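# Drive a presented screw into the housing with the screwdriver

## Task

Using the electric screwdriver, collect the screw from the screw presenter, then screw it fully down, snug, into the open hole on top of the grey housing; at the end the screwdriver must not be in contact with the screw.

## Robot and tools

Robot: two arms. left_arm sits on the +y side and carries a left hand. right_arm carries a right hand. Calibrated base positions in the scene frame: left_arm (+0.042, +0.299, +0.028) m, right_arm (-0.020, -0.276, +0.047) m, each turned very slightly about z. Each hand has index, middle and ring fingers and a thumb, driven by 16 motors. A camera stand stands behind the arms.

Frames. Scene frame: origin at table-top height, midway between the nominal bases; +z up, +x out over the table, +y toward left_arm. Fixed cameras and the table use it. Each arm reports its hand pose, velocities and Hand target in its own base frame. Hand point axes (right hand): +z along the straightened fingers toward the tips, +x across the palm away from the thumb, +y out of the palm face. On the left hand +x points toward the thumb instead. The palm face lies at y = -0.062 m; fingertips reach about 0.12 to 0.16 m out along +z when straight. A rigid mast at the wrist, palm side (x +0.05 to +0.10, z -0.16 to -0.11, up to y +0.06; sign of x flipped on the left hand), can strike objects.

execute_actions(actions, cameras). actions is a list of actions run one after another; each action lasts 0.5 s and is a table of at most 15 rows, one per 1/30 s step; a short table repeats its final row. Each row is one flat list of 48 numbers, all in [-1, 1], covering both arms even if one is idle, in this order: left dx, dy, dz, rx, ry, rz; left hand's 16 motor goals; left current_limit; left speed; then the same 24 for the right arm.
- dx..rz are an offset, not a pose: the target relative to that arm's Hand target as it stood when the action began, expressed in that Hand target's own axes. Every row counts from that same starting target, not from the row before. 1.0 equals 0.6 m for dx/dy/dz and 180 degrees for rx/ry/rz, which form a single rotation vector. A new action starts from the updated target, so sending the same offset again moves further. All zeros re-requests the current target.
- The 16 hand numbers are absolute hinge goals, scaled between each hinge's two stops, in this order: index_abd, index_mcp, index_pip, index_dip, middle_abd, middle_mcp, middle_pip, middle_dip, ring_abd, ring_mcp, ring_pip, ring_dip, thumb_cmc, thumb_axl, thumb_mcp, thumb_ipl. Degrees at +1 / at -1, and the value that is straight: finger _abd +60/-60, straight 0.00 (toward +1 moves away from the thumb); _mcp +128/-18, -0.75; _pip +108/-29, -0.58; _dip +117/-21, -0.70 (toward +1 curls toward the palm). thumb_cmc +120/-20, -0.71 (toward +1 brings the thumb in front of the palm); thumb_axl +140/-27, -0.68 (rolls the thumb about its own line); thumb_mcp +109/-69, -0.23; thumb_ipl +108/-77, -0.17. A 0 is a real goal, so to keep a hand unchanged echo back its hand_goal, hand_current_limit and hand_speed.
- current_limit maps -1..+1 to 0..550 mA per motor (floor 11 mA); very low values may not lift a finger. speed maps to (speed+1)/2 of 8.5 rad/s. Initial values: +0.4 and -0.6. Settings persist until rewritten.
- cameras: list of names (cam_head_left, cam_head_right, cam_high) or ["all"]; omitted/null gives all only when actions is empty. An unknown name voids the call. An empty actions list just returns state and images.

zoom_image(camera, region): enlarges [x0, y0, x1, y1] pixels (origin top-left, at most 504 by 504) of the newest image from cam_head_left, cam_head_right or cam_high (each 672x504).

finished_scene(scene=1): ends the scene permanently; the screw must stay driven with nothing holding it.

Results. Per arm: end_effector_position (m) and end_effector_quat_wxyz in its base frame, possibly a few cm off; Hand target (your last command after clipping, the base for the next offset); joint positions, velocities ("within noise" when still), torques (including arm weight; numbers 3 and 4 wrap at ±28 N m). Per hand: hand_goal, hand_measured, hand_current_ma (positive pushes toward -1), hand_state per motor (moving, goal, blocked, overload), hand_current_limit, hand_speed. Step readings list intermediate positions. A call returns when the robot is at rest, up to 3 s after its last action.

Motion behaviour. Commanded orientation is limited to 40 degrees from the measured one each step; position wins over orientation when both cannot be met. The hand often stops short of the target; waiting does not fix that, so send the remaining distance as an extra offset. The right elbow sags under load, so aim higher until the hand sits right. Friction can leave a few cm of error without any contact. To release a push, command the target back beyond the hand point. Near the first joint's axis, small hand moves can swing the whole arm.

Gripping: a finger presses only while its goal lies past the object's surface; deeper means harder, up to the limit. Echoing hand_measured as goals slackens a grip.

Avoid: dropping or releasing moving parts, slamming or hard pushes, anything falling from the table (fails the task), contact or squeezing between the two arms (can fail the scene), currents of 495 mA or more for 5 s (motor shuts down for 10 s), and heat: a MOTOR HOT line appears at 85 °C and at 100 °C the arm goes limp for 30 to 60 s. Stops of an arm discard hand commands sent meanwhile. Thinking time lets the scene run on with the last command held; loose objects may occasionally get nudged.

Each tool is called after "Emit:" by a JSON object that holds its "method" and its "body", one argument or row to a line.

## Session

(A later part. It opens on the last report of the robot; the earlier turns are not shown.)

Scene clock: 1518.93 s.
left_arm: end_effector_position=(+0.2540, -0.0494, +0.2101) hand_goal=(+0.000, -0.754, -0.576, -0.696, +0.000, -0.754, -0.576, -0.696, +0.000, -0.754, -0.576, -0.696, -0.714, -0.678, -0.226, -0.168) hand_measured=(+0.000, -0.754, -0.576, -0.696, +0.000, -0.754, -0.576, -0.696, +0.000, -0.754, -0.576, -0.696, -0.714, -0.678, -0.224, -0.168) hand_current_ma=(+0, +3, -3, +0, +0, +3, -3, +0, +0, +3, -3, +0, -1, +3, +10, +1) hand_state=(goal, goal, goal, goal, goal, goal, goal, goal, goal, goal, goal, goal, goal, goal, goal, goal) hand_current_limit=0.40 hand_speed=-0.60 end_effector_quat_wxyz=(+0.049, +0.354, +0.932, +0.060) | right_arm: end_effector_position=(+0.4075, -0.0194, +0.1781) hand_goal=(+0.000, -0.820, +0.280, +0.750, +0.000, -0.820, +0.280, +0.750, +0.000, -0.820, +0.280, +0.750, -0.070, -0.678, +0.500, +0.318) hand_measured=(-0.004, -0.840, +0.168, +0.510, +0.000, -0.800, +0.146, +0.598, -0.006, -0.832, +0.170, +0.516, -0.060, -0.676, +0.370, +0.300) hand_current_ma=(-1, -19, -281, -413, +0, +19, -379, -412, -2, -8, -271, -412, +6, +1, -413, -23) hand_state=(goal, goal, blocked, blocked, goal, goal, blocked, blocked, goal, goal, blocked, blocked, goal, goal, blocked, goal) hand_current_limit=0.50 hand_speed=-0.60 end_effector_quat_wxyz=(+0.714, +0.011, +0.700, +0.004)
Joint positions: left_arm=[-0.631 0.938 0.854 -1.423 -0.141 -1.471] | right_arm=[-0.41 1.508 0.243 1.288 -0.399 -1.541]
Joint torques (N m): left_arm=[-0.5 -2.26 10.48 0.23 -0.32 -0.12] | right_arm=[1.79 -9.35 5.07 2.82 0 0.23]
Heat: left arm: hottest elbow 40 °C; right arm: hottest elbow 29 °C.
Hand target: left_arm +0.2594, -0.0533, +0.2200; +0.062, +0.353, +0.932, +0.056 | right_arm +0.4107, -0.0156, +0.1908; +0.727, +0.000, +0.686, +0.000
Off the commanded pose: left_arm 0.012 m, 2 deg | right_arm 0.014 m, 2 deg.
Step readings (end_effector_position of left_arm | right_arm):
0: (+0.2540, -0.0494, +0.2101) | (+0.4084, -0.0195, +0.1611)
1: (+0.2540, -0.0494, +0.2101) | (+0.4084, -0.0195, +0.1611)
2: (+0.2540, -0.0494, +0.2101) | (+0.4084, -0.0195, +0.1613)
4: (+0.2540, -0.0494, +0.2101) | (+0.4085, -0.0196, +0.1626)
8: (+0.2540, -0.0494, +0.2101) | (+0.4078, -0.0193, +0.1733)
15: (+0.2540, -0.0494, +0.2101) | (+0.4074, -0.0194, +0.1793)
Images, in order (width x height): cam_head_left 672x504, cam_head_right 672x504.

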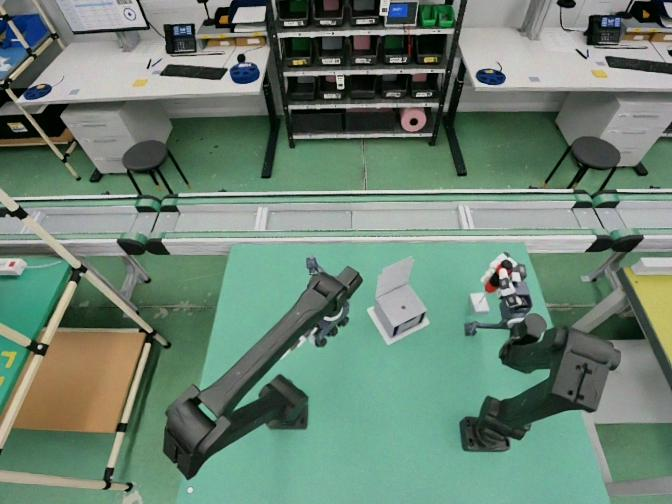

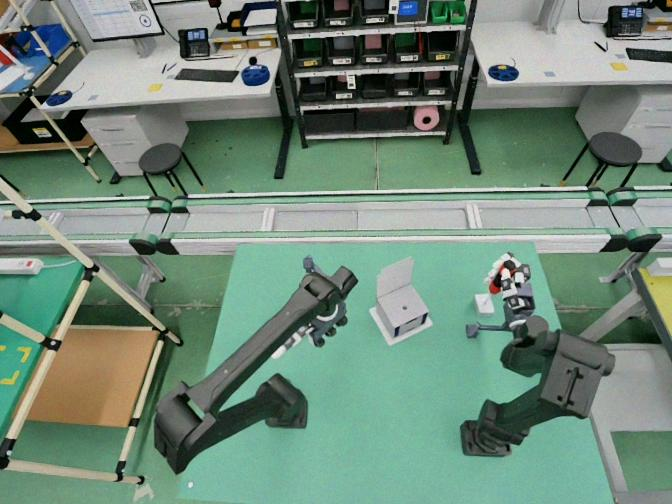

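Emit:
{"method": "execute_actions", "body": {
  "actions": [
    [[0,0,0,0,0,0,0,-0.754,-0.576,-0.696,0,-0.754,-0.576,-0.696,0,-0.754,-0.576,-0.696,-0.714,-0.678,-0.226,-0.168,0.4,-0.6, -0.05,0,0,0,0,0,0,-0.82,0.28,0.75,0,-0.82,0.28,0.75,0,-0.82,0.28,0.75,-0.07,-0.678,0.22,0.319,0.5,-0.6]],
    [[0,0,0,0,0,0,0,-0.754,-0.576,-0.696,0,-0.754,-0.576,-0.696,0,-0.754,-0.576,-0.696,-0.714,-0.678,-0.226,-0.168,0.4,-0.6, -0.0667,0,0,0,0,0,0,-0.82,0.28,0.75,0,-0.82,0.28,0.75,0,-0.82,0.28,0.75,-0.07,-0.678,0.22,0.319,0.5,-0.6]],
    [[0,0,0,0,0,0,0,-0.754,-0.576,-0.696,0,-0.754,-0.576,-0.696,0,-0.754,-0.576,-0.696,-0.714,-0.678,-0.226,-0.168,0.4,-0.6, -0.0667,0,0,0,0,0,0,-0.82,0.28,0.75,0,-0.82,0.28,0.75,0,-0.82,0.28,0.75,-0.07,-0.678,0.22,0.319,0.5,-0.6]]
  ],
  "cameras": ["cam_head_left","cam_head_right","cam_high"]
}}

Emit:
{"method": "zoom_image", "body": {
  "camera": "cam_head_left",
  "region": [476, 250, 526, 300]
}}

Emit:
{"method": "zoom_image", "body": {
  "camera": "cam_head_right",
  "region": [480, 250, 530, 300]
}}

Scene clock: 1538.93 s.
left_arm: end_effector_position=(+0.2540, -0.0494, +0.2101) hand_goal=(+0.000, -0.754, -0.576, -0.696, +0.000, -0.754, -0.576, -0.696, +0.000, -0.754, -0.576, -0.696, -0.714, -0.678, -0.226, -0.168) hand_measured=(+0.000, -0.754, -0.576, -0.696, +0.000, -0.754, -0.576, -0.696, +0.000, -0.754, -0.576, -0.696, -0.714, -0.678, -0.224, -0.168) hand_current_ma=(+0, +3, -3, +0, +0, +3, -3, +0, +0, +3, -3, +0, -1, +3, +10, +1) hand_state=(goal, goal, goal, goal, goal, goal, goal, goal, goal, goal, goal, goal, goal, goal, goal, goal) hand_current_limit=0.40 hand_speed=-0.60 end_effector_quat_wxyz=(+0.049, +0.354, +0.932, +0.060) | right_arm: end_effector_position=(+0.3892, -0.0100, +0.2626) hand_goal=(+0.000, -0.820, +0.280, +0.750, +0.000, -0.820, +0.280, +0.750, +0.000, -0.820, +0.280, +0.750, -0.070, -0.678, +0.220, +0.318) hand_measured=(-0.004, -0.840, +0.168, +0.510, +0.000, -0.800, +0.146, +0.598, -0.006, -0.832, +0.170, +0.516, -0.060, -0.676, +0.226, +0.318) hand_current_ma=(-1, -19, -281, -413, +0, +19, -379, -412, -2, -8, -271, -412, +6, +1, +4, +0) hand_state=(goal, goal, blocked, blocked, goal, goal, blocked, blocked, goal, goal, blocked, blocked, goal, goal, goal, goal) hand_current_limit=0.50 hand_speed=-0.60 end_effector_quat_wxyz=(+0.701, +0.013, +0.713, +0.013)
Joint positions: left_arm=[-0.631 0.938 0.854 -1.423 -0.141 -1.471] | right_arm=[-0.41 0.97 0.29 0.662 -0.41 -1.541]
Joint torques (N m): left_arm=[-0.09 -2.61 10.44 0.32 -0.31 -0.15] | right_arm=[-0.03 -4.07 12.92 2.85 -0.14 0.16]
Heat: left arm: hottest elbow 40 °C; right arm: hottest elbow 29 °C.
Hand target: left_arm +0.2594, -0.0533, +0.2200; +0.062, +0.353, +0.932, +0.056 | right_arm +0.4044, -0.0156, +0.3006; +0.727, +0.000, +0.687, +0.001
Off the commanded pose: left_arm 0.012 m, 2 deg | right_arm 0.041 m, 5 deg.
Step readings (end_effector_position of left_arm | right_arm):
0: (+0.2540, -0.0494, +0.2101) | (+0.4075, -0.0194, +0.1781)
1: (+0.2540, -0.0494, +0.2101) | (+0.4076, -0.0194, +0.1779)
2: (+0.2540, -0.0494, +0.2101) | (+0.4076, -0.0195, +0.1779)
4: (+0.2540, -0.0494, +0.2101) | (+0.4072, -0.0193, +0.1807)
8: (+0.2540, -0.0494, +0.2101) | (+0.4040, -0.0179, +0.1998)
15: (+0.2540, -0.0494, +0.2101) | (+0.4024, -0.0171, +0.2059)
16: (+0.2540, -0.0494, +0.2101) | (+0.4025, -0.0172, +0.2048)
17: (+0.2540, -0.0494, +0.2101) | (+0.4025, -0.0171, +0.2037)
19: (+0.2540, -0.0494, +0.2101) | (+0.4011, -0.0164, +0.2054)
23: (+0.2540, -0.0494, +0.2101) | (+0.3949, -0.0134, +0.2248)
30: (+0.2540, -0.0494, +0.2101) | (+0.3914, -0.0117, +0.2301)
31: (+0.2540, -0.0494, +0.2101) | (+0.3916, -0.0117, +0.2287)
32: (+0.2540, -0.0494, +0.2101) | (+0.3917, -0.0116, +0.2277)
34: (+0.2540, -0.0494, +0.2101) | (+0.3908, -0.0112, +0.2285)
38: (+0.2540, -0.0494, +0.2101) | (+0.3856, -0.0086, +0.2460)
45: (+0.2540, -0.0494, +0.2101) | (+0.3889, -0.0099, +0.2644)

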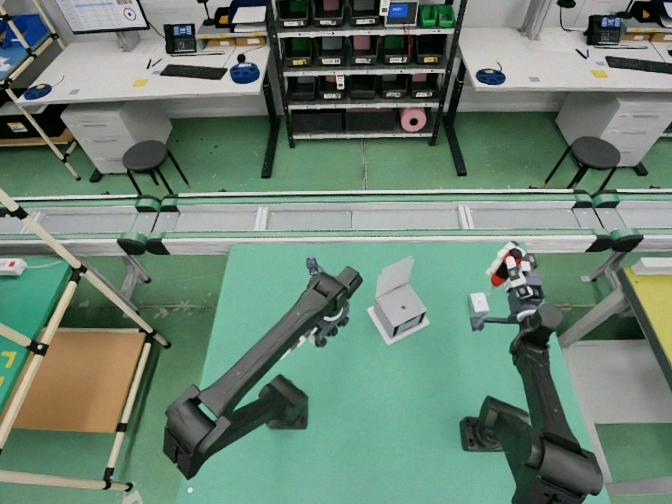

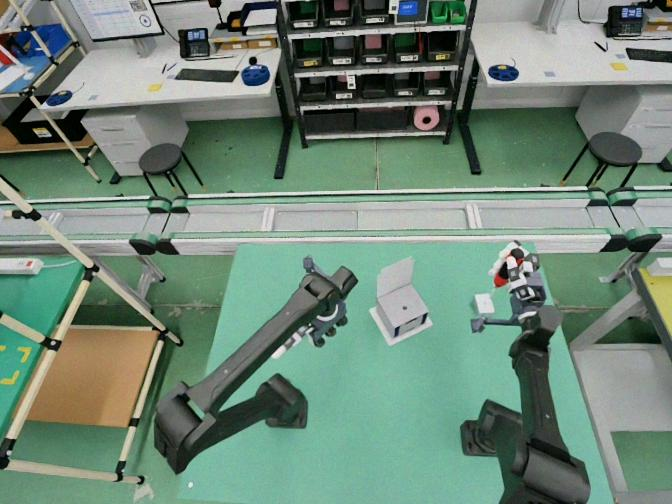

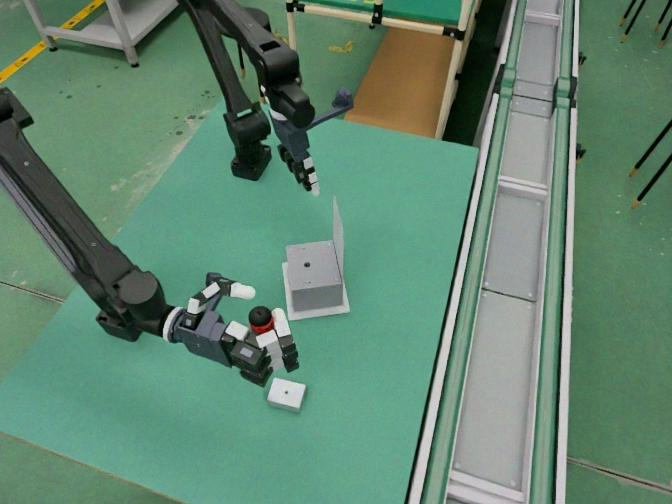

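Scaled by 10.080 from the camera's 672x504 image, which has a finer 960x720 frame.

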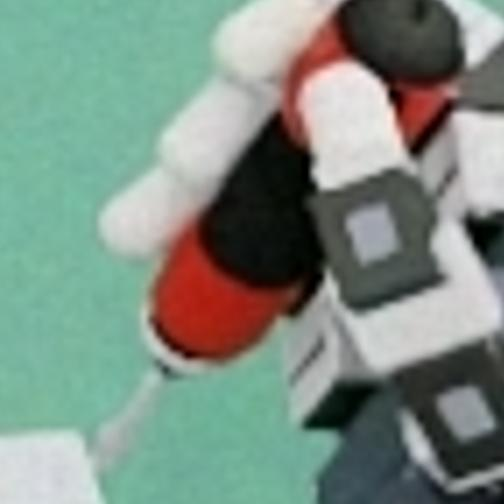

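Scaled by 10.080 from the camera's 672x504 image, which has a finer 960x720 frame.

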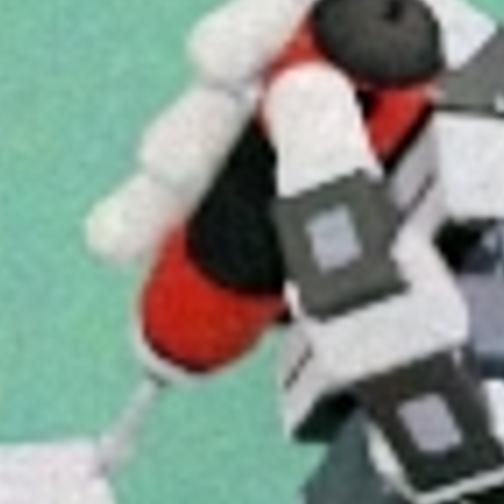

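Emit:
{"method": "execute_actions", "body": {
  "actions": [
    [[0,0,0,0,0,0,0,-0.754,-0.576,-0.696,0,-0.754,-0.576,-0.696,0,-0.754,-0.576,-0.696,-0.714,-0.678,-0.226,-0.168,0.4,-0.6, -0.05,0.03,0.02,0,0,0,0,-0.82,0.28,0.75,0,-0.82,0.28,0.75,0,-0.82,0.28,0.75,-0.07,-0.678,0.22,0.319,0.5,-0.6]],
    [[0,0,0,0,0,0,0,-0.754,-0.576,-0.696,0,-0.754,-0.576,-0.696,0,-0.754,-0.576,-0.696,-0.714,-0.678,-0.226,-0.168,0.4,-0.6, 0,0.06,0.02,0,0,0,0,-0.82,0.28,0.75,0,-0.82,0.28,0.75,0,-0.82,0.28,0.75,-0.07,-0.678,0.22,0.319,0.5,-0.6]]
  ],
  "cameras": []
}}

Scene clock: 1545.13 s.
left_arm: end_effector_position=(+0.2540, -0.0494, +0.2101) hand_goal=(+0.000, -0.754, -0.576, -0.696, +0.000, -0.754, -0.576, -0.696, +0.000, -0.754, -0.576, -0.696, -0.714, -0.678, -0.226, -0.168) hand_measured=(+0.000, -0.754, -0.576, -0.696, +0.000, -0.754, -0.576, -0.696, +0.000, -0.754, -0.576, -0.696, -0.714, -0.678, -0.224, -0.168) hand_current_ma=(+0, +3, -3, +0, +0, +3, -3, +0, +0, +3, -3, +0, -1, +3, +10, +1) hand_state=(goal, goal, goal, goal, goal, goal, goal, goal, goal, goal, goal, goal, goal, goal, goal, goal) hand_current_limit=0.40 hand_speed=-0.60 end_effector_quat_wxyz=(+0.049, +0.354, +0.932, +0.060) | right_arm: end_effector_position=(+0.4084, +0.0366, +0.2828) hand_goal=(+0.000, -0.820, +0.280, +0.750, +0.000, -0.820, +0.280, +0.750, +0.000, -0.820, +0.280, +0.750, -0.070, -0.678, +0.220, +0.318) hand_measured=(-0.004, -0.838, +0.168, +0.510, +0.000, -0.800, +0.146, +0.598, -0.006, -0.832, +0.172, +0.516, -0.062, -0.676, +0.226, +0.318) hand_current_ma=(-1, -17, -281, -413, +0, +20, -379, -412, -2, -8, -268, -413, +5, +1, +4, +0) hand_state=(goal, goal, blocked, blocked, goal, blocked, blocked, blocked, goal, goal, blocked, blocked, goal, goal, goal, goal) hand_current_limit=0.50 hand_speed=-0.60 end_effector_quat_wxyz=(+0.695, +0.012, +0.719, +0.006)
Joint positions: left_arm=[-0.631 0.938 0.854 -1.423 -0.141 -1.471] | right_arm=[-0.194 0.903 0.341 0.528 -0.185 -1.551]
Joint torques (N m): left_arm=[-0.32 -2.67 10.44 0.17 -0.3 -0.13] | right_arm=[0.97 -4.54 14.52 3.11 0.02 0.15]
Heat: left arm: hottest elbow 40 °C; right arm: hottest elbow 31 °C.
Hand target: left_arm +0.2594, -0.0533, +0.2200; +0.062, +0.353, +0.932, +0.056 | right_arm +0.4265, +0.0384, +0.3318; +0.727, +0.000, +0.687, +0.000
Off the commanded pose: left_arm 0.012 m, 2 deg | right_arm 0.052 m, 5 deg.
Step readings (end_effector_position of left_arm | right_arm):
0: (+0.2540, -0.0494, +0.2101) | (+0.3892, -0.0100, +0.2626)
1: (+0.2540, -0.0494, +0.2101) | (+0.3894, -0.0103, +0.2624)
2: (+0.2540, -0.0494, +0.2101) | (+0.3905, -0.0117, +0.2618)
4: (+0.2540, -0.0494, +0.2101) | (+0.3934, -0.0116, +0.2616)
8: (+0.2540, -0.0494, +0.2101) | (+0.3947, -0.0027, +0.2718)
15: (+0.2540, -0.0494, +0.2101) | (+0.3986, +0.0012, +0.2857)
16: (+0.2540, -0.0494, +0.2101) | (+0.3991, +0.0006, +0.2857)
17: (+0.2540, -0.0494, +0.2101) | (+0.4009, +0.0006, +0.2854)
19: (+0.2540, -0.0494, +0.2101) | (+0.4053, +0.0031, +0.2844)
23: (+0.2540, -0.0494, +0.2101) | (+0.4074, +0.0277, +0.2836)
30: (+0.2540, -0.0494, +0.2101) | (+0.4082, +0.0369, +0.2831)
No camera images: "cameras" was empty.

Emit:
{"method": "execute_actions", "body": {
  "actions": [
    [[0,0,0,0,0,0,0,-0.754,-0.576,-0.696,0,-0.754,-0.576,-0.696,0,-0.754,-0.576,-0.696,-0.714,-0.678,-0.226,-0.168,0.4,-0.6, -0.005,0.1,0,0,0,0,0,-0.82,0.28,0.75,0,-0.82,0.28,0.75,0,-0.82,0.28,0.75,-0.07,-0.678,0.22,0.319,0.5,-0.6]],
    [[0,0,0,0,0,0,0,-0.754,-0.576,-0.696,0,-0.754,-0.576,-0.696,0,-0.754,-0.576,-0.696,-0.714,-0.678,-0.226,-0.168,0.4,-0.6, 0,0.1,-0.0167,0,0,0,0,-0.82,0.28,0.75,0,-0.82,0.28,0.75,0,-0.82,0.28,0.75,-0.07,-0.678,0.22,0.319,0.5,-0.6]]
  ],
  "cameras": ["cam_head_left","cam_high"]
}}

Scene clock: 1556.13 s.
left_arm: end_effector_position=(+0.2540, -0.0494, +0.2101) hand_goal=(+0.000, -0.754, -0.576, -0.696, +0.000, -0.754, -0.576, -0.696, +0.000, -0.754, -0.576, -0.696, -0.714, -0.678, -0.226, -0.168) hand_measured=(+0.000, -0.754, -0.576, -0.696, +0.000, -0.754, -0.576, -0.696, +0.000, -0.754, -0.576, -0.696, -0.714, -0.678, -0.224, -0.168) hand_current_ma=(+0, +3, -3, +0, +0, +3, -3, +0, +0, +3, -3, +0, -1, +3, +10, +1) hand_state=(goal, goal, goal, goal, goal, goal, goal, goal, goal, goal, goal, goal, goal, goal, goal, goal) hand_current_limit=0.40 hand_speed=-0.60 end_effector_quat_wxyz=(+0.049, +0.354, +0.932, +0.060) | right_arm: end_effector_position=(+0.4011, +0.1498, +0.2789) hand_goal=(+0.000, -0.820, +0.280, +0.750, +0.000, -0.820, +0.280, +0.750, +0.000, -0.820, +0.280, +0.750, -0.070, -0.678, +0.220, +0.318) hand_measured=(-0.004, -0.836, +0.168, +0.510, +0.000, -0.798, +0.146, +0.598, -0.006, -0.830, +0.172, +0.516, -0.062, -0.676, +0.226, +0.318) hand_current_ma=(-1, -15, -281, -412, +0, +22, -379, -413, -2, -7, -268, -413, +4, +1, +4, +0) hand_state=(goal, goal, blocked, blocked, goal, blocked, blocked, blocked, goal, goal, blocked, blocked, goal, goal, goal, goal) hand_current_limit=0.50 hand_speed=-0.60 end_effector_quat_wxyz=(+0.692, -0.005, +0.722, -0.009)
Joint positions: left_arm=[-0.631 0.938 0.854 -1.423 -0.141 -1.471] | right_arm=[0.284 0.885 0.341 0.5 0.29 -1.579]
Joint torques (N m): left_arm=[-0.38 -2.55 10.43 0.21 -0.32 -0.13] | right_arm=[0.73 -4.13 14.32 3.44 -0.03 0.14]
Heat: left arm: hottest elbow 40 °C; right arm: hottest elbow 33 °C.
Hand target: left_arm +0.2594, -0.0533, +0.2200; +0.062, +0.353, +0.932, +0.056 | right_arm +0.4162, +0.1584, +0.3343; +0.727, +0.000, +0.687, +0.001
Off the commanded pose: left_arm 0.012 m, 2 deg | right_arm 0.058 m, 6 deg.
Step readings (end_effector_position of left_arm | right_arm):
0: (+0.2540, -0.0494, +0.2101) | (+0.4084, +0.0366, +0.2827)
1: (+0.2540, -0.0494, +0.2101) | (+0.4088, +0.0361, +0.2827)
2: (+0.2540, -0.0494, +0.2101) | (+0.4109, +0.0353, +0.2824)
4: (+0.2540, -0.0494, +0.2101) | (+0.4148, +0.0411, +0.2812)
8: (+0.2540, -0.0494, +0.2101) | (+0.4112, +0.0802, +0.2819)
15: (+0.2540, -0.0494, +0.2101) | (+0.4105, +0.0935, +0.2808)
16: (+0.2540, -0.0494, +0.2101) | (+0.4110, +0.0927, +0.2807)
17: (+0.2540, -0.0494, +0.2101) | (+0.4126, +0.0919, +0.2805)
19: (+0.2540, -0.0494, +0.2101) | (+0.4143, +0.0968, +0.2801)
23: (+0.2540, -0.0494, +0.2101) | (+0.4044, +0.1369, +0.2804)
30: (+0.2540, -0.0494, +0.2101) | (+0.4007, +0.1505, +0.2795)
Images, in order (width x height): cam_head_left 672x504, cam_high 672x504.

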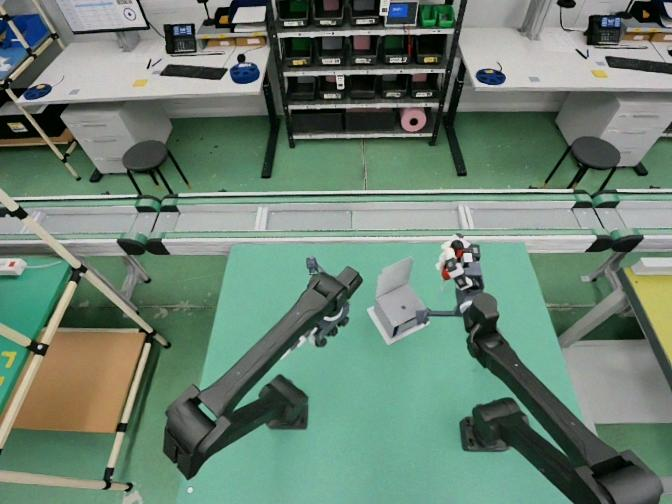

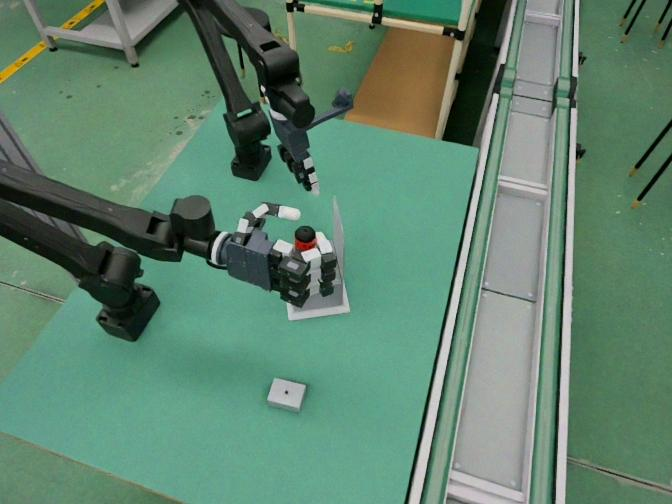

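Emit:
{"method": "execute_actions", "body": {
  "actions": [
    [[0,0,0,0,0,0,0,-0.754,-0.576,-0.696,0,-0.754,-0.576,-0.696,0,-0.754,-0.576,-0.696,-0.714,-0.678,-0.226,-0.168,0.4,-0.6, -0.01,0.09,-0.035,0,0,0,0,-0.82,0.28,0.75,0,-0.82,0.28,0.75,0,-0.82,0.28,0.75,-0.07,-0.678,0.22,0.319,0.5,-0.6]],
    [[0,0,0,0,0,0,0,-0.754,-0.576,-0.696,0,-0.754,-0.576,-0.696,0,-0.754,-0.576,-0.696,-0.714,-0.678,-0.226,-0.168,0.4,-0.6, -0.01,0.07,-0.035,0,0,0,0,-0.82,0.28,0.75,0,-0.82,0.28,0.75,0,-0.82,0.28,0.75,-0.07,-0.678,0.22,0.319,0.5,-0.6]]
  ],
  "cameras": ["cam_head_left","cam_head_right","cam_high"]
}}

Emit:
{"method": "zoom_image", "body": {
  "camera": "cam_head_left",
  "region": [370, 240, 440, 350]
}}

Emit:
{"method": "zoom_image", "body": {
  "camera": "cam_head_right",
  "region": [370, 240, 440, 350]
}}

Emit:
{"method": "zoom_image", "body": {
  "camera": "cam_high",
  "region": [240, 180, 380, 330]
}}

Scene clock: 1567.43 s.
left_arm: end_effector_position=(+0.2540, -0.0494, +0.2101) hand_goal=(+0.000, -0.754, -0.576, -0.696, +0.000, -0.754, -0.576, -0.696, +0.000, -0.754, -0.576, -0.696, -0.714, -0.678, -0.226, -0.168) hand_measured=(+0.000, -0.754, -0.576, -0.696, +0.000, -0.754, -0.576, -0.696, +0.000, -0.754, -0.576, -0.696, -0.714, -0.678, -0.224, -0.168) hand_current_ma=(+0, +3, -3, +0, +0, +3, -3, +0, +0, +3, -3, +0, -1, +3, +10, +1) hand_state=(goal, goal, goal, goal, goal, goal, goal, goal, goal, goal, goal, goal, goal, goal, goal, goal) hand_current_limit=0.40 hand_speed=-0.60 end_effector_quat_wxyz=(+0.049, +0.354, +0.932, +0.060) | right_arm: end_effector_position=(+0.3618, +0.2409, +0.2885) hand_goal=(+0.000, -0.820, +0.280, +0.750, +0.000, -0.820, +0.280, +0.750, +0.000, -0.820, +0.280, +0.750, -0.070, -0.678, +0.220, +0.318) hand_measured=(-0.004, -0.836, +0.168, +0.510, +0.000, -0.798, +0.146, +0.598, -0.006, -0.830, +0.172, +0.516, -0.062, -0.676, +0.226, +0.318) hand_current_ma=(-1, -14, -281, -412, +0, +23, -379, -412, -2, -6, -268, -412, +4, +1, +3, +0) hand_state=(goal, goal, blocked, blocked, goal, blocked, blocked, blocked, goal, goal, blocked, blocked, goal, goal, goal, goal) hand_current_limit=0.50 hand_speed=-0.60 end_effector_quat_wxyz=(+0.698, -0.020, +0.716, -0.022)
Joint positions: left_arm=[-0.631 0.938 0.854 -1.423 -0.141 -1.471] | right_arm=[0.694 0.897 0.373 0.492 0.698 -1.61]
Joint torques (N m): left_arm=[-0.56 -2.9 10.41 0.23 -0.31 -0.12] | right_arm=[1.03 -4.25 14.11 3.34 0.08 0.11]
Heat: left arm: hottest elbow 40 °C; right arm: hottest elbow 35 °C.
Hand target: left_arm +0.2594, -0.0533, +0.2200; +0.062, +0.353, +0.932, +0.056 | right_arm +0.3735, +0.2544, +0.3440; +0.727, +0.000, +0.687, +0.001
Off the commanded pose: left_arm 0.012 m, 2 deg | right_arm 0.058 m, 6 deg.
Step readings (end_effector_position of left_arm | right_arm):
0: (+0.2540, -0.0494, +0.2101) | (+0.4011, +0.1498, +0.2789)
1: (+0.2540, -0.0494, +0.2101) | (+0.4013, +0.1492, +0.2789)
2: (+0.2540, -0.0494, +0.2101) | (+0.4021, +0.1486, +0.2789)
4: (+0.2540, -0.0494, +0.2101) | (+0.4010, +0.1534, +0.2785)
8: (+0.2540, -0.0494, +0.2101) | (+0.3852, +0.1896, +0.2780)
15: (+0.2540, -0.0494, +0.2101) | (+0.3802, +0.2008, +0.2798)
16: (+0.2540, -0.0494, +0.2101) | (+0.3807, +0.2002, +0.2804)
17: (+0.2540, -0.0494, +0.2101) | (+0.3815, +0.1988, +0.2813)
19: (+0.2540, -0.0494, +0.2101) | (+0.3799, +0.2013, +0.2830)
23: (+0.2540, -0.0494, +0.2101) | (+0.3639, +0.2297, +0.2869)
30: (+0.2540, -0.0494, +0.2101) | (+0.3607, +0.2406, +0.2917)

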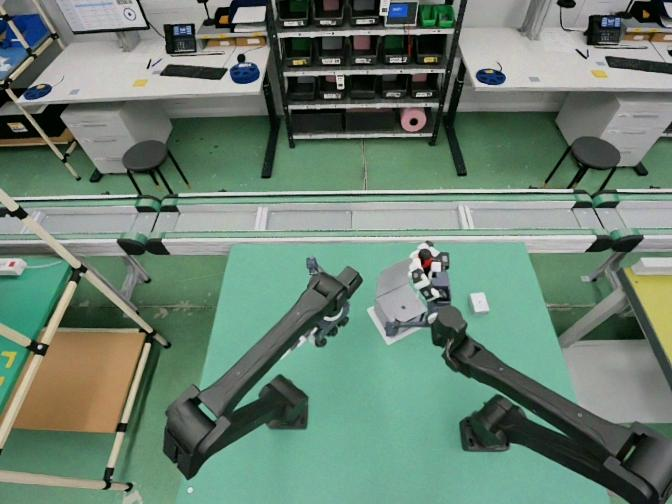

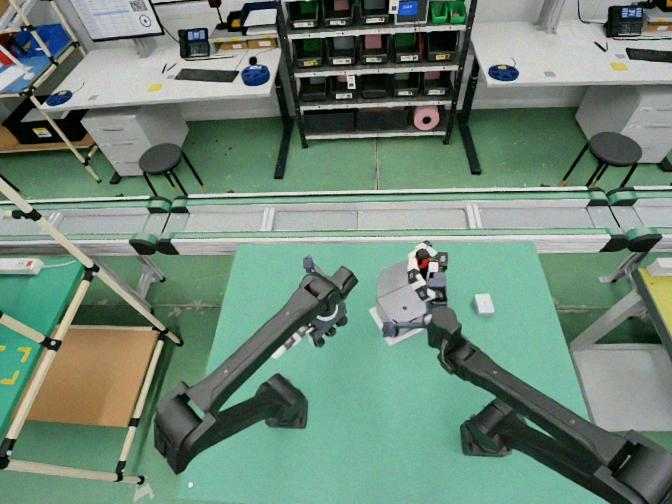

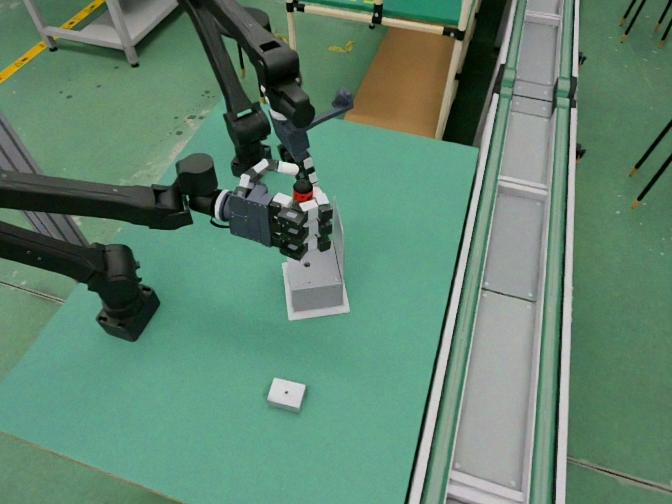

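Scaled by 4.582 from the camera's 672x504 image, which has a finer 960x720 frame.

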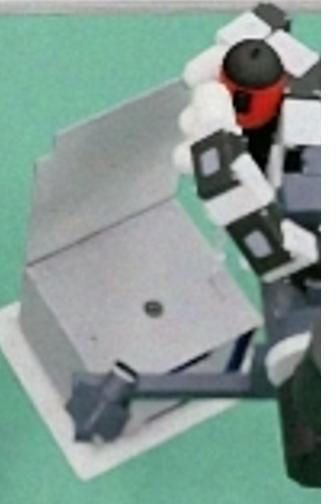

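Scaled by 4.582 from the camera's 672x504 image, which has a finer 960x720 frame.

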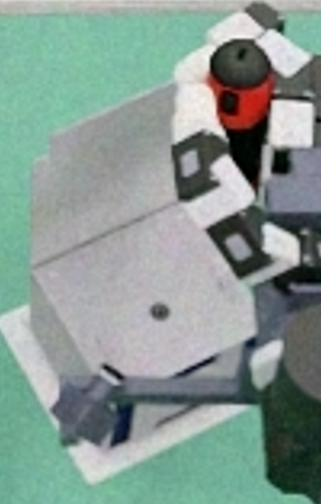

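Scaled by 3.360 from the camera's 672x504 image, which has a finer 960x720 frame.

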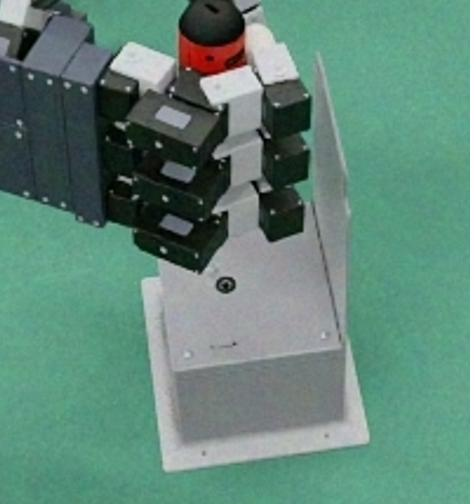

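Emit:
{"method": "execute_actions", "body": {
  "actions": [
    [[0,0,0,0,0,0,0,-0.754,-0.576,-0.696,0,-0.754,-0.576,-0.696,0,-0.754,-0.576,-0.696,-0.714,-0.678,-0.226,-0.168,0.4,-0.6, 0.01,0.0483,-0.02,0,-0.0083,0.019,0,-0.82,0.28,0.75,0,-0.82,0.28,0.75,0,-0.82,0.28,0.75,-0.07,-0.678,0.22,0.319,0.5,-0.6]]
  ],
  "cameras": ["cam_head_left","cam_head_right","cam_high"]
}}

Emit:
{"method": "zoom_image", "body": {
  "camera": "cam_head_left",
  "region": [370, 240, 440, 350]
}}

Emit:
{"method": "zoom_image", "body": {
  "camera": "cam_high",
  "region": [265, 215, 345, 295]
}}

Scene clock: 1582.87 s.
left_arm: end_effector_position=(+0.2540, -0.0494, +0.2101) hand_goal=(+0.000, -0.754, -0.576, -0.696, +0.000, -0.754, -0.576, -0.696, +0.000, -0.754, -0.576, -0.696, -0.714, -0.678, -0.226, -0.168) hand_measured=(+0.000, -0.754, -0.576, -0.696, +0.000, -0.754, -0.576, -0.696, +0.000, -0.754, -0.576, -0.696, -0.714, -0.678, -0.224, -0.168) hand_current_ma=(+0, +3, -3, +0, +0, +3, -3, +0, +0, +3, -3, +0, -1, +3, +10, +1) hand_state=(goal, goal, goal, goal, goal, goal, goal, goal, goal, goal, goal, goal, goal, goal, goal, goal) hand_current_limit=0.40 hand_speed=-0.60 end_effector_quat_wxyz=(+0.049, +0.354, +0.932, +0.060) | right_arm: end_effector_position=(+0.3525, +0.2693, +0.2856) hand_goal=(+0.000, -0.820, +0.280, +0.750, +0.000, -0.820, +0.280, +0.750, +0.000, -0.820, +0.280, +0.750, -0.070, -0.678, +0.220, +0.318) hand_measured=(-0.004, -0.836, +0.168, +0.510, +0.000, -0.798, +0.146, +0.598, -0.006, -0.830, +0.172, +0.516, -0.062, -0.676, +0.226, +0.318) hand_current_ma=(-1, -13, -281, -412, +0, +24, -379, -412, -2, -6, -268, -412, +4, +1, +3, +0) hand_state=(goal, goal, blocked, blocked, goal, blocked, blocked, blocked, goal, goal, blocked, blocked, goal, goal, goal, goal) hand_current_limit=0.50 hand_speed=-0.60 end_effector_quat_wxyz=(+0.710, -0.009, +0.704, -0.011)
Joint positions: left_arm=[-0.631 0.938 0.854 -1.423 -0.141 -1.471] | right_arm=[0.801 0.991 0.373 0.628 0.804 -1.607]
Joint torques (N m): left_arm=[-0.38 -2.37 10.36 0.14 -0.31 -0.15] | right_arm=[1.14 -4.84 13.18 3.78 0.03 0.34]
Heat: left arm: hottest elbow 40 °C; right arm: hottest elbow 40 °C.
Hand target: left_arm +0.2594, -0.0533, +0.2200; +0.062, +0.353, +0.932, +0.056 | right_arm +0.3618, +0.2833, +0.3375; +0.736, +0.020, +0.677, +0.022
Off the commanded pose: left_arm 0.012 m, 2 deg | right_arm 0.054 m, 7 deg.
Step readings (end_effector_position of left_arm | right_arm):
0: (+0.2540, -0.0494, +0.2101) | (+0.3618, +0.2409, +0.2885)
1: (+0.2540, -0.0494, +0.2101) | (+0.3620, +0.2406, +0.2885)
2: (+0.2540, -0.0494, +0.2101) | (+0.3624, +0.2402, +0.2884)
4: (+0.2540, -0.0494, +0.2101) | (+0.3622, +0.2423, +0.2885)
8: (+0.2540, -0.0494, +0.2101) | (+0.3549, +0.2621, +0.2824)
15: (+0.2540, -0.0494, +0.2101) | (+0.3526, +0.2698, +0.2823)

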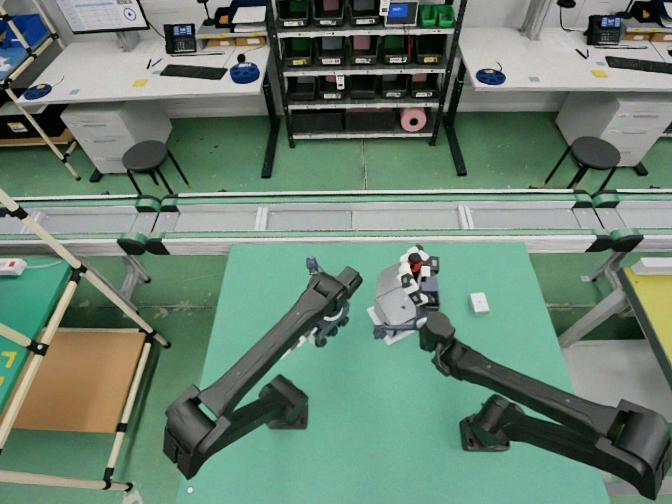

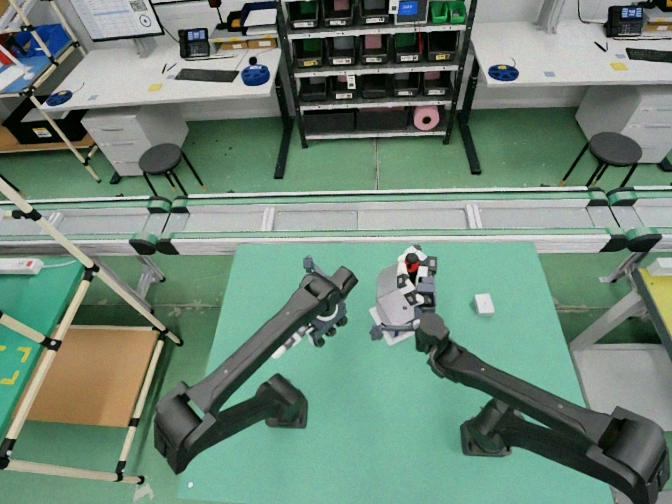

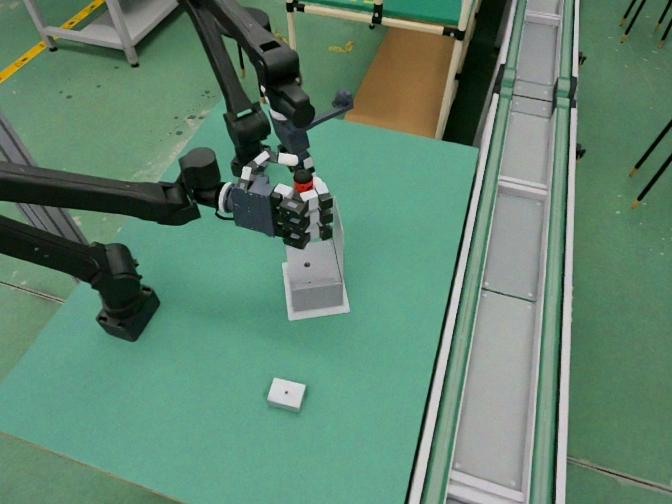

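Scaled by 4.582 from the camera's 672x504 image, which has a finer 960x720 frame.

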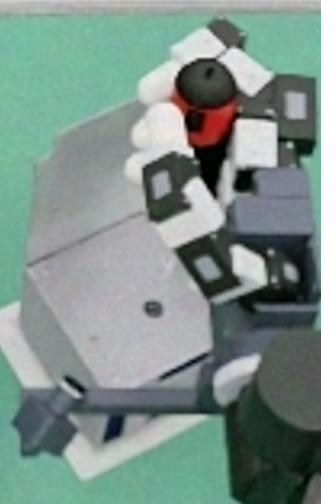

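Scaled by 6.300 from the camera's 672x504 image, which has a finer 960x720 frame.

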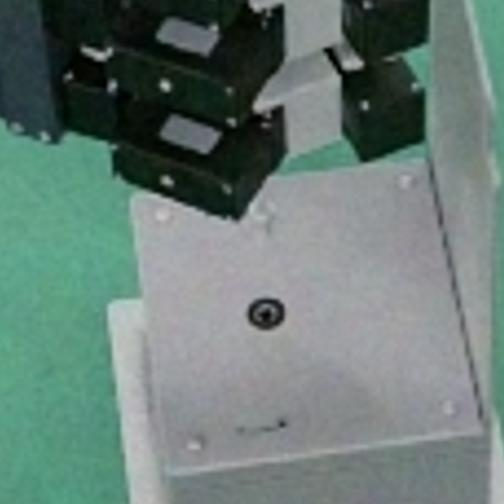

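Emit:
{"method": "execute_actions", "body": {
  "actions": [
    [[0,0,0,0,0,0,0,-0.754,-0.576,-0.696,0,-0.754,-0.576,-0.696,0,-0.754,-0.576,-0.696,-0.714,-0.678,-0.226,-0.168,0.4,-0.6, 0.045,-0.0034,-0.0048,0,0,0.005,0,-0.82,0.28,0.75,0,-0.82,0.28,0.75,0,-0.82,0.28,0.75,-0.07,-0.678,0.22,0.319,0.5,-0.6]]
  ],
  "cameras": ["cam_head_left","cam_head_right","cam_high"]
}}

Emit:
{"method": "zoom_image", "body": {
  "camera": "cam_head_left",
  "region": [380, 260, 440, 320]
}}

Emit:
{"method": "zoom_image", "body": {
  "camera": "cam_high",
  "region": [280, 225, 330, 275]
}}

Scene clock: 1593.93 s.
left_arm: end_effector_position=(+0.2540, -0.0494, +0.2101) hand_goal=(+0.000, -0.754, -0.576, -0.696, +0.000, -0.754, -0.576, -0.696, +0.000, -0.754, -0.576, -0.696, -0.714, -0.678, -0.226, -0.168) hand_measured=(+0.000, -0.754, -0.576, -0.696, +0.000, -0.754, -0.576, -0.696, +0.000, -0.754, -0.576, -0.696, -0.714, -0.678, -0.224, -0.168) hand_current_ma=(+0, +3, -3, +0, +0, +3, -3, +0, +0, +3, -3, +0, -1, +3, +10, +1) hand_state=(goal, goal, goal, goal, goal, goal, goal, goal, goal, goal, goal, goal, goal, goal, goal, goal) hand_current_limit=0.40 hand_speed=-0.60 end_effector_quat_wxyz=(+0.049, +0.354, +0.932, +0.060) | right_arm: end_effector_position=(+0.3596, +0.2762, +0.2812) hand_goal=(+0.000, -0.820, +0.280, +0.750, +0.000, -0.820, +0.280, +0.750, +0.000, -0.820, +0.280, +0.750, -0.070, -0.678, +0.220, +0.318) hand_measured=(-0.004, -0.836, +0.168, +0.510, +0.000, -0.798, +0.146, +0.598, -0.006, -0.830, +0.172, +0.516, -0.062, -0.676, +0.226, +0.318) hand_current_ma=(-1, -13, -281, -413, +0, +24, -379, -412, -2, -6, -268, -412, +4, +1, +3, +0) hand_state=(goal, goal, blocked, blocked, goal, blocked, blocked, blocked, goal, goal, blocked, blocked, goal, goal, goal, goal) hand_current_limit=0.50 hand_speed=-0.60 end_effector_quat_wxyz=(+0.719, +0.003, +0.695, +0.000)
Joint positions: left_arm=[-0.631 0.938 0.854 -1.423 -0.141 -1.471] | right_arm=[0.801 1.079 0.373 0.755 0.805 -1.602]
Joint torques (N m): left_arm=[-0.38 -2.61 10.39 0.21 -0.34 -0.12] | right_arm=[1.2 -5.42 10 3.93 -0.05 0.41]
Heat: left arm: hottest elbow 40 °C; right arm: hottest elbow 42 °C.
Hand target: left_arm +0.2594, -0.0533, +0.2200; +0.062, +0.353, +0.932, +0.056 | right_arm +0.3613, +0.2829, +0.3103; +0.735, +0.026, +0.676, +0.028
Off the commanded pose: left_arm 0.012 m, 2 deg | right_arm 0.030 m, 5 deg.
Step readings (end_effector_position of left_arm | right_arm):
0: (+0.2540, -0.0494, +0.2101) | (+0.3525, +0.2693, +0.2856)
1: (+0.2540, -0.0494, +0.2101) | (+0.3526, +0.2694, +0.2855)
2: (+0.2540, -0.0494, +0.2101) | (+0.3528, +0.2696, +0.2862)
4: (+0.2540, -0.0494, +0.2101) | (+0.3543, +0.2709, +0.2871)
8: (+0.2540, -0.0494, +0.2101) | (+0.3582, +0.2749, +0.2800)
15: (+0.2540, -0.0494, +0.2101) | (+0.3597, +0.2764, +0.2793)

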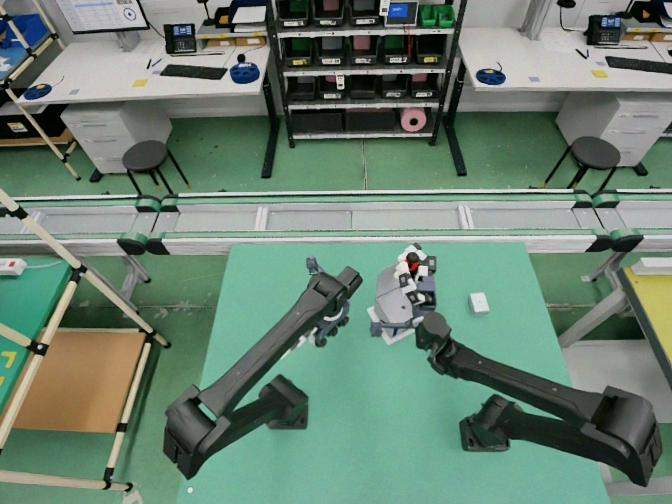

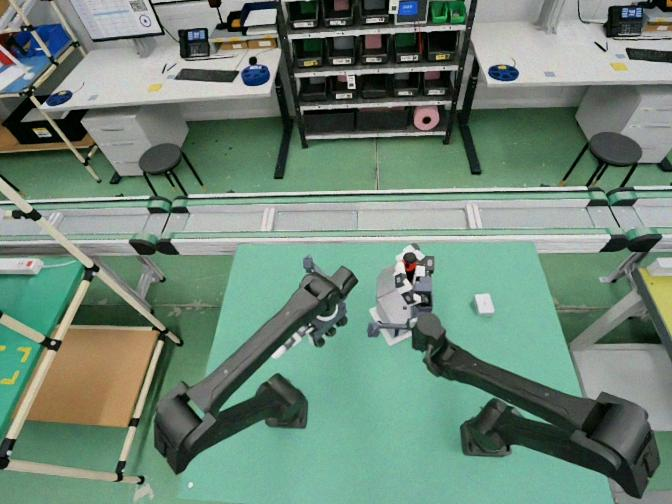

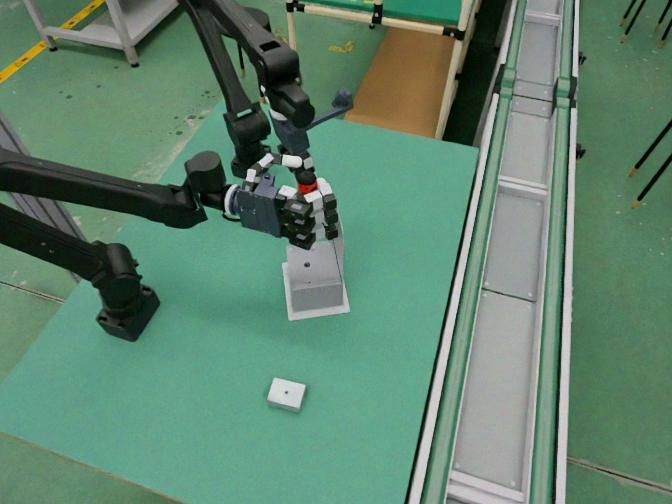

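Scaled by 8.400 from the camera's 672x504 image, which has a finer 960x720 frame.

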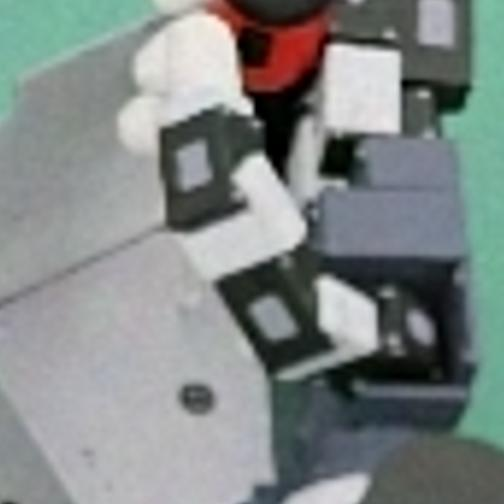

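Scaled by 10.080 from the camera's 672x504 image, which has a finer 960x720 frame.

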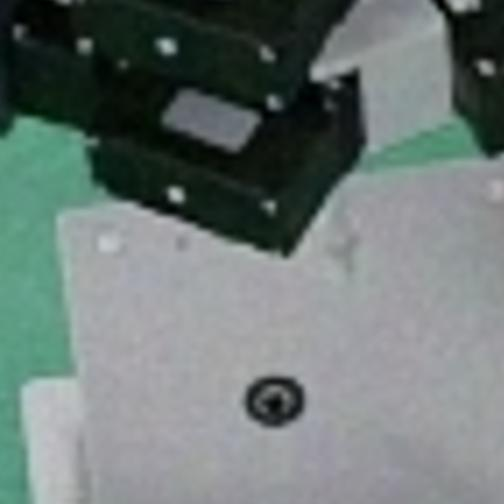

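Emit:
{"method": "execute_actions", "body": {
  "actions": [
    [[0,0,0,0,0,0,0,-0.754,-0.576,-0.696,0,-0.754,-0.576,-0.696,0,-0.754,-0.576,-0.696,-0.714,-0.678,-0.226,-0.168,0.4,-0.6, 0.0387,-0.0147,-0.025,0,0.011,0,0,-0.82,0.28,0.75,0,-0.82,0.28,0.75,0,-0.82,0.28,0.75,-0.07,-0.678,0.22,0.319,0.5,-0.6]]
  ],
  "cameras": ["cam_high"]
}}

Emit:
{"method": "zoom_image", "body": {
  "camera": "cam_high",
  "region": [280, 225, 330, 275]
}}

Scene clock: 1601.50 s.
left_arm: end_effector_position=(+0.2540, -0.0494, +0.2101) hand_goal=(+0.000, -0.754, -0.576, -0.696, +0.000, -0.754, -0.576, -0.696, +0.000, -0.754, -0.576, -0.696, -0.714, -0.678, -0.226, -0.168) hand_measured=(+0.000, -0.754, -0.576, -0.696, +0.000, -0.754, -0.576, -0.696, +0.000, -0.754, -0.576, -0.696, -0.714, -0.678, -0.224, -0.168) hand_current_ma=(+0, +3, -3, +0, +0, +3, -3, +0, +0, +3, -3, +0, -1, +3, +10, +1) hand_state=(goal, goal, goal, goal, goal, goal, goal, goal, goal, goal, goal, goal, goal, goal, goal, goal) hand_current_limit=0.40 hand_speed=-0.60 end_effector_quat_wxyz=(+0.049, +0.354, +0.932, +0.060) | right_arm: end_effector_position=(+0.3528, +0.2717, +0.2680) hand_goal=(+0.000, -0.820, +0.280, +0.750, +0.000, -0.820, +0.280, +0.750, +0.000, -0.820, +0.280, +0.750, -0.070, -0.678, +0.220, +0.318) hand_measured=(-0.004, -0.836, +0.168, +0.510, +0.000, -0.798, +0.146, +0.598, -0.006, -0.830, +0.172, +0.516, -0.062, -0.676, +0.226, +0.318) hand_current_ma=(-1, -13, -281, -413, +0, +24, -379, -413, -2, -6, -268, -413, +4, +1, +3, +0) hand_state=(goal, goal, blocked, blocked, goal, blocked, blocked, blocked, goal, goal, blocked, blocked, goal, goal, goal, goal) hand_current_limit=0.50 hand_speed=-0.60 end_effector_quat_wxyz=(+0.712, +0.009, +0.702, +0.003)
Joint positions: left_arm=[-0.631 0.938 0.854 -1.423 -0.141 -1.471] | right_arm=[0.814 1.079 0.342 0.759 0.822 -1.571]
Joint torques (N m): left_arm=[-0.5 -2.61 10.44 0.24 -0.3 -0.11] | right_arm=[1.61 -5.6 8.05 3.66 0.01 0.39]
Heat: left arm: hottest elbow 40 °C; right arm: hottest elbow 41 °C.
Hand target: left_arm +0.2594, -0.0533, +0.2200; +0.062, +0.353, +0.932, +0.056 | right_arm +0.3483, +0.2759, +0.2853; +0.724, +0.025, +0.689, +0.029
Off the commanded pose: left_arm 0.012 m, 2 deg | right_arm 0.018 m, 4 deg.
Step readings (end_effector_position of left_arm | right_arm):
0: (+0.2540, -0.0494, +0.2101) | (+0.3596, +0.2762, +0.2812)
1: (+0.2540, -0.0494, +0.2101) | (+0.3596, +0.2762, +0.2812)
2: (+0.2540, -0.0494, +0.2101) | (+0.3598, +0.2757, +0.2813)
4: (+0.2540, -0.0494, +0.2101) | (+0.3594, +0.2748, +0.2809)
8: (+0.2540, -0.0494, +0.2101) | (+0.3557, +0.2730, +0.2739)
15: (+0.2540, -0.0494, +0.2101) | (+0.3529, +0.2717, +0.2678)
Images, in order (width x height): cam_high 672x504.

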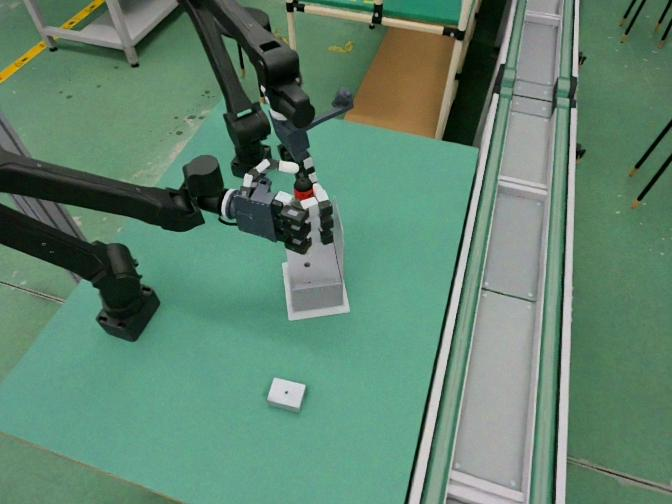

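Scaled by 10.080 from the camera's 672x504 image, which has a finer 960x720 frame.

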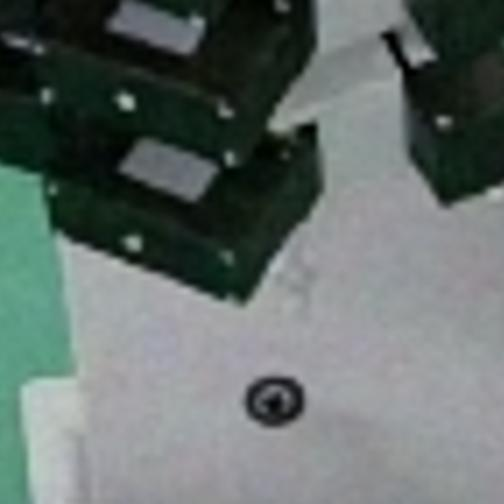

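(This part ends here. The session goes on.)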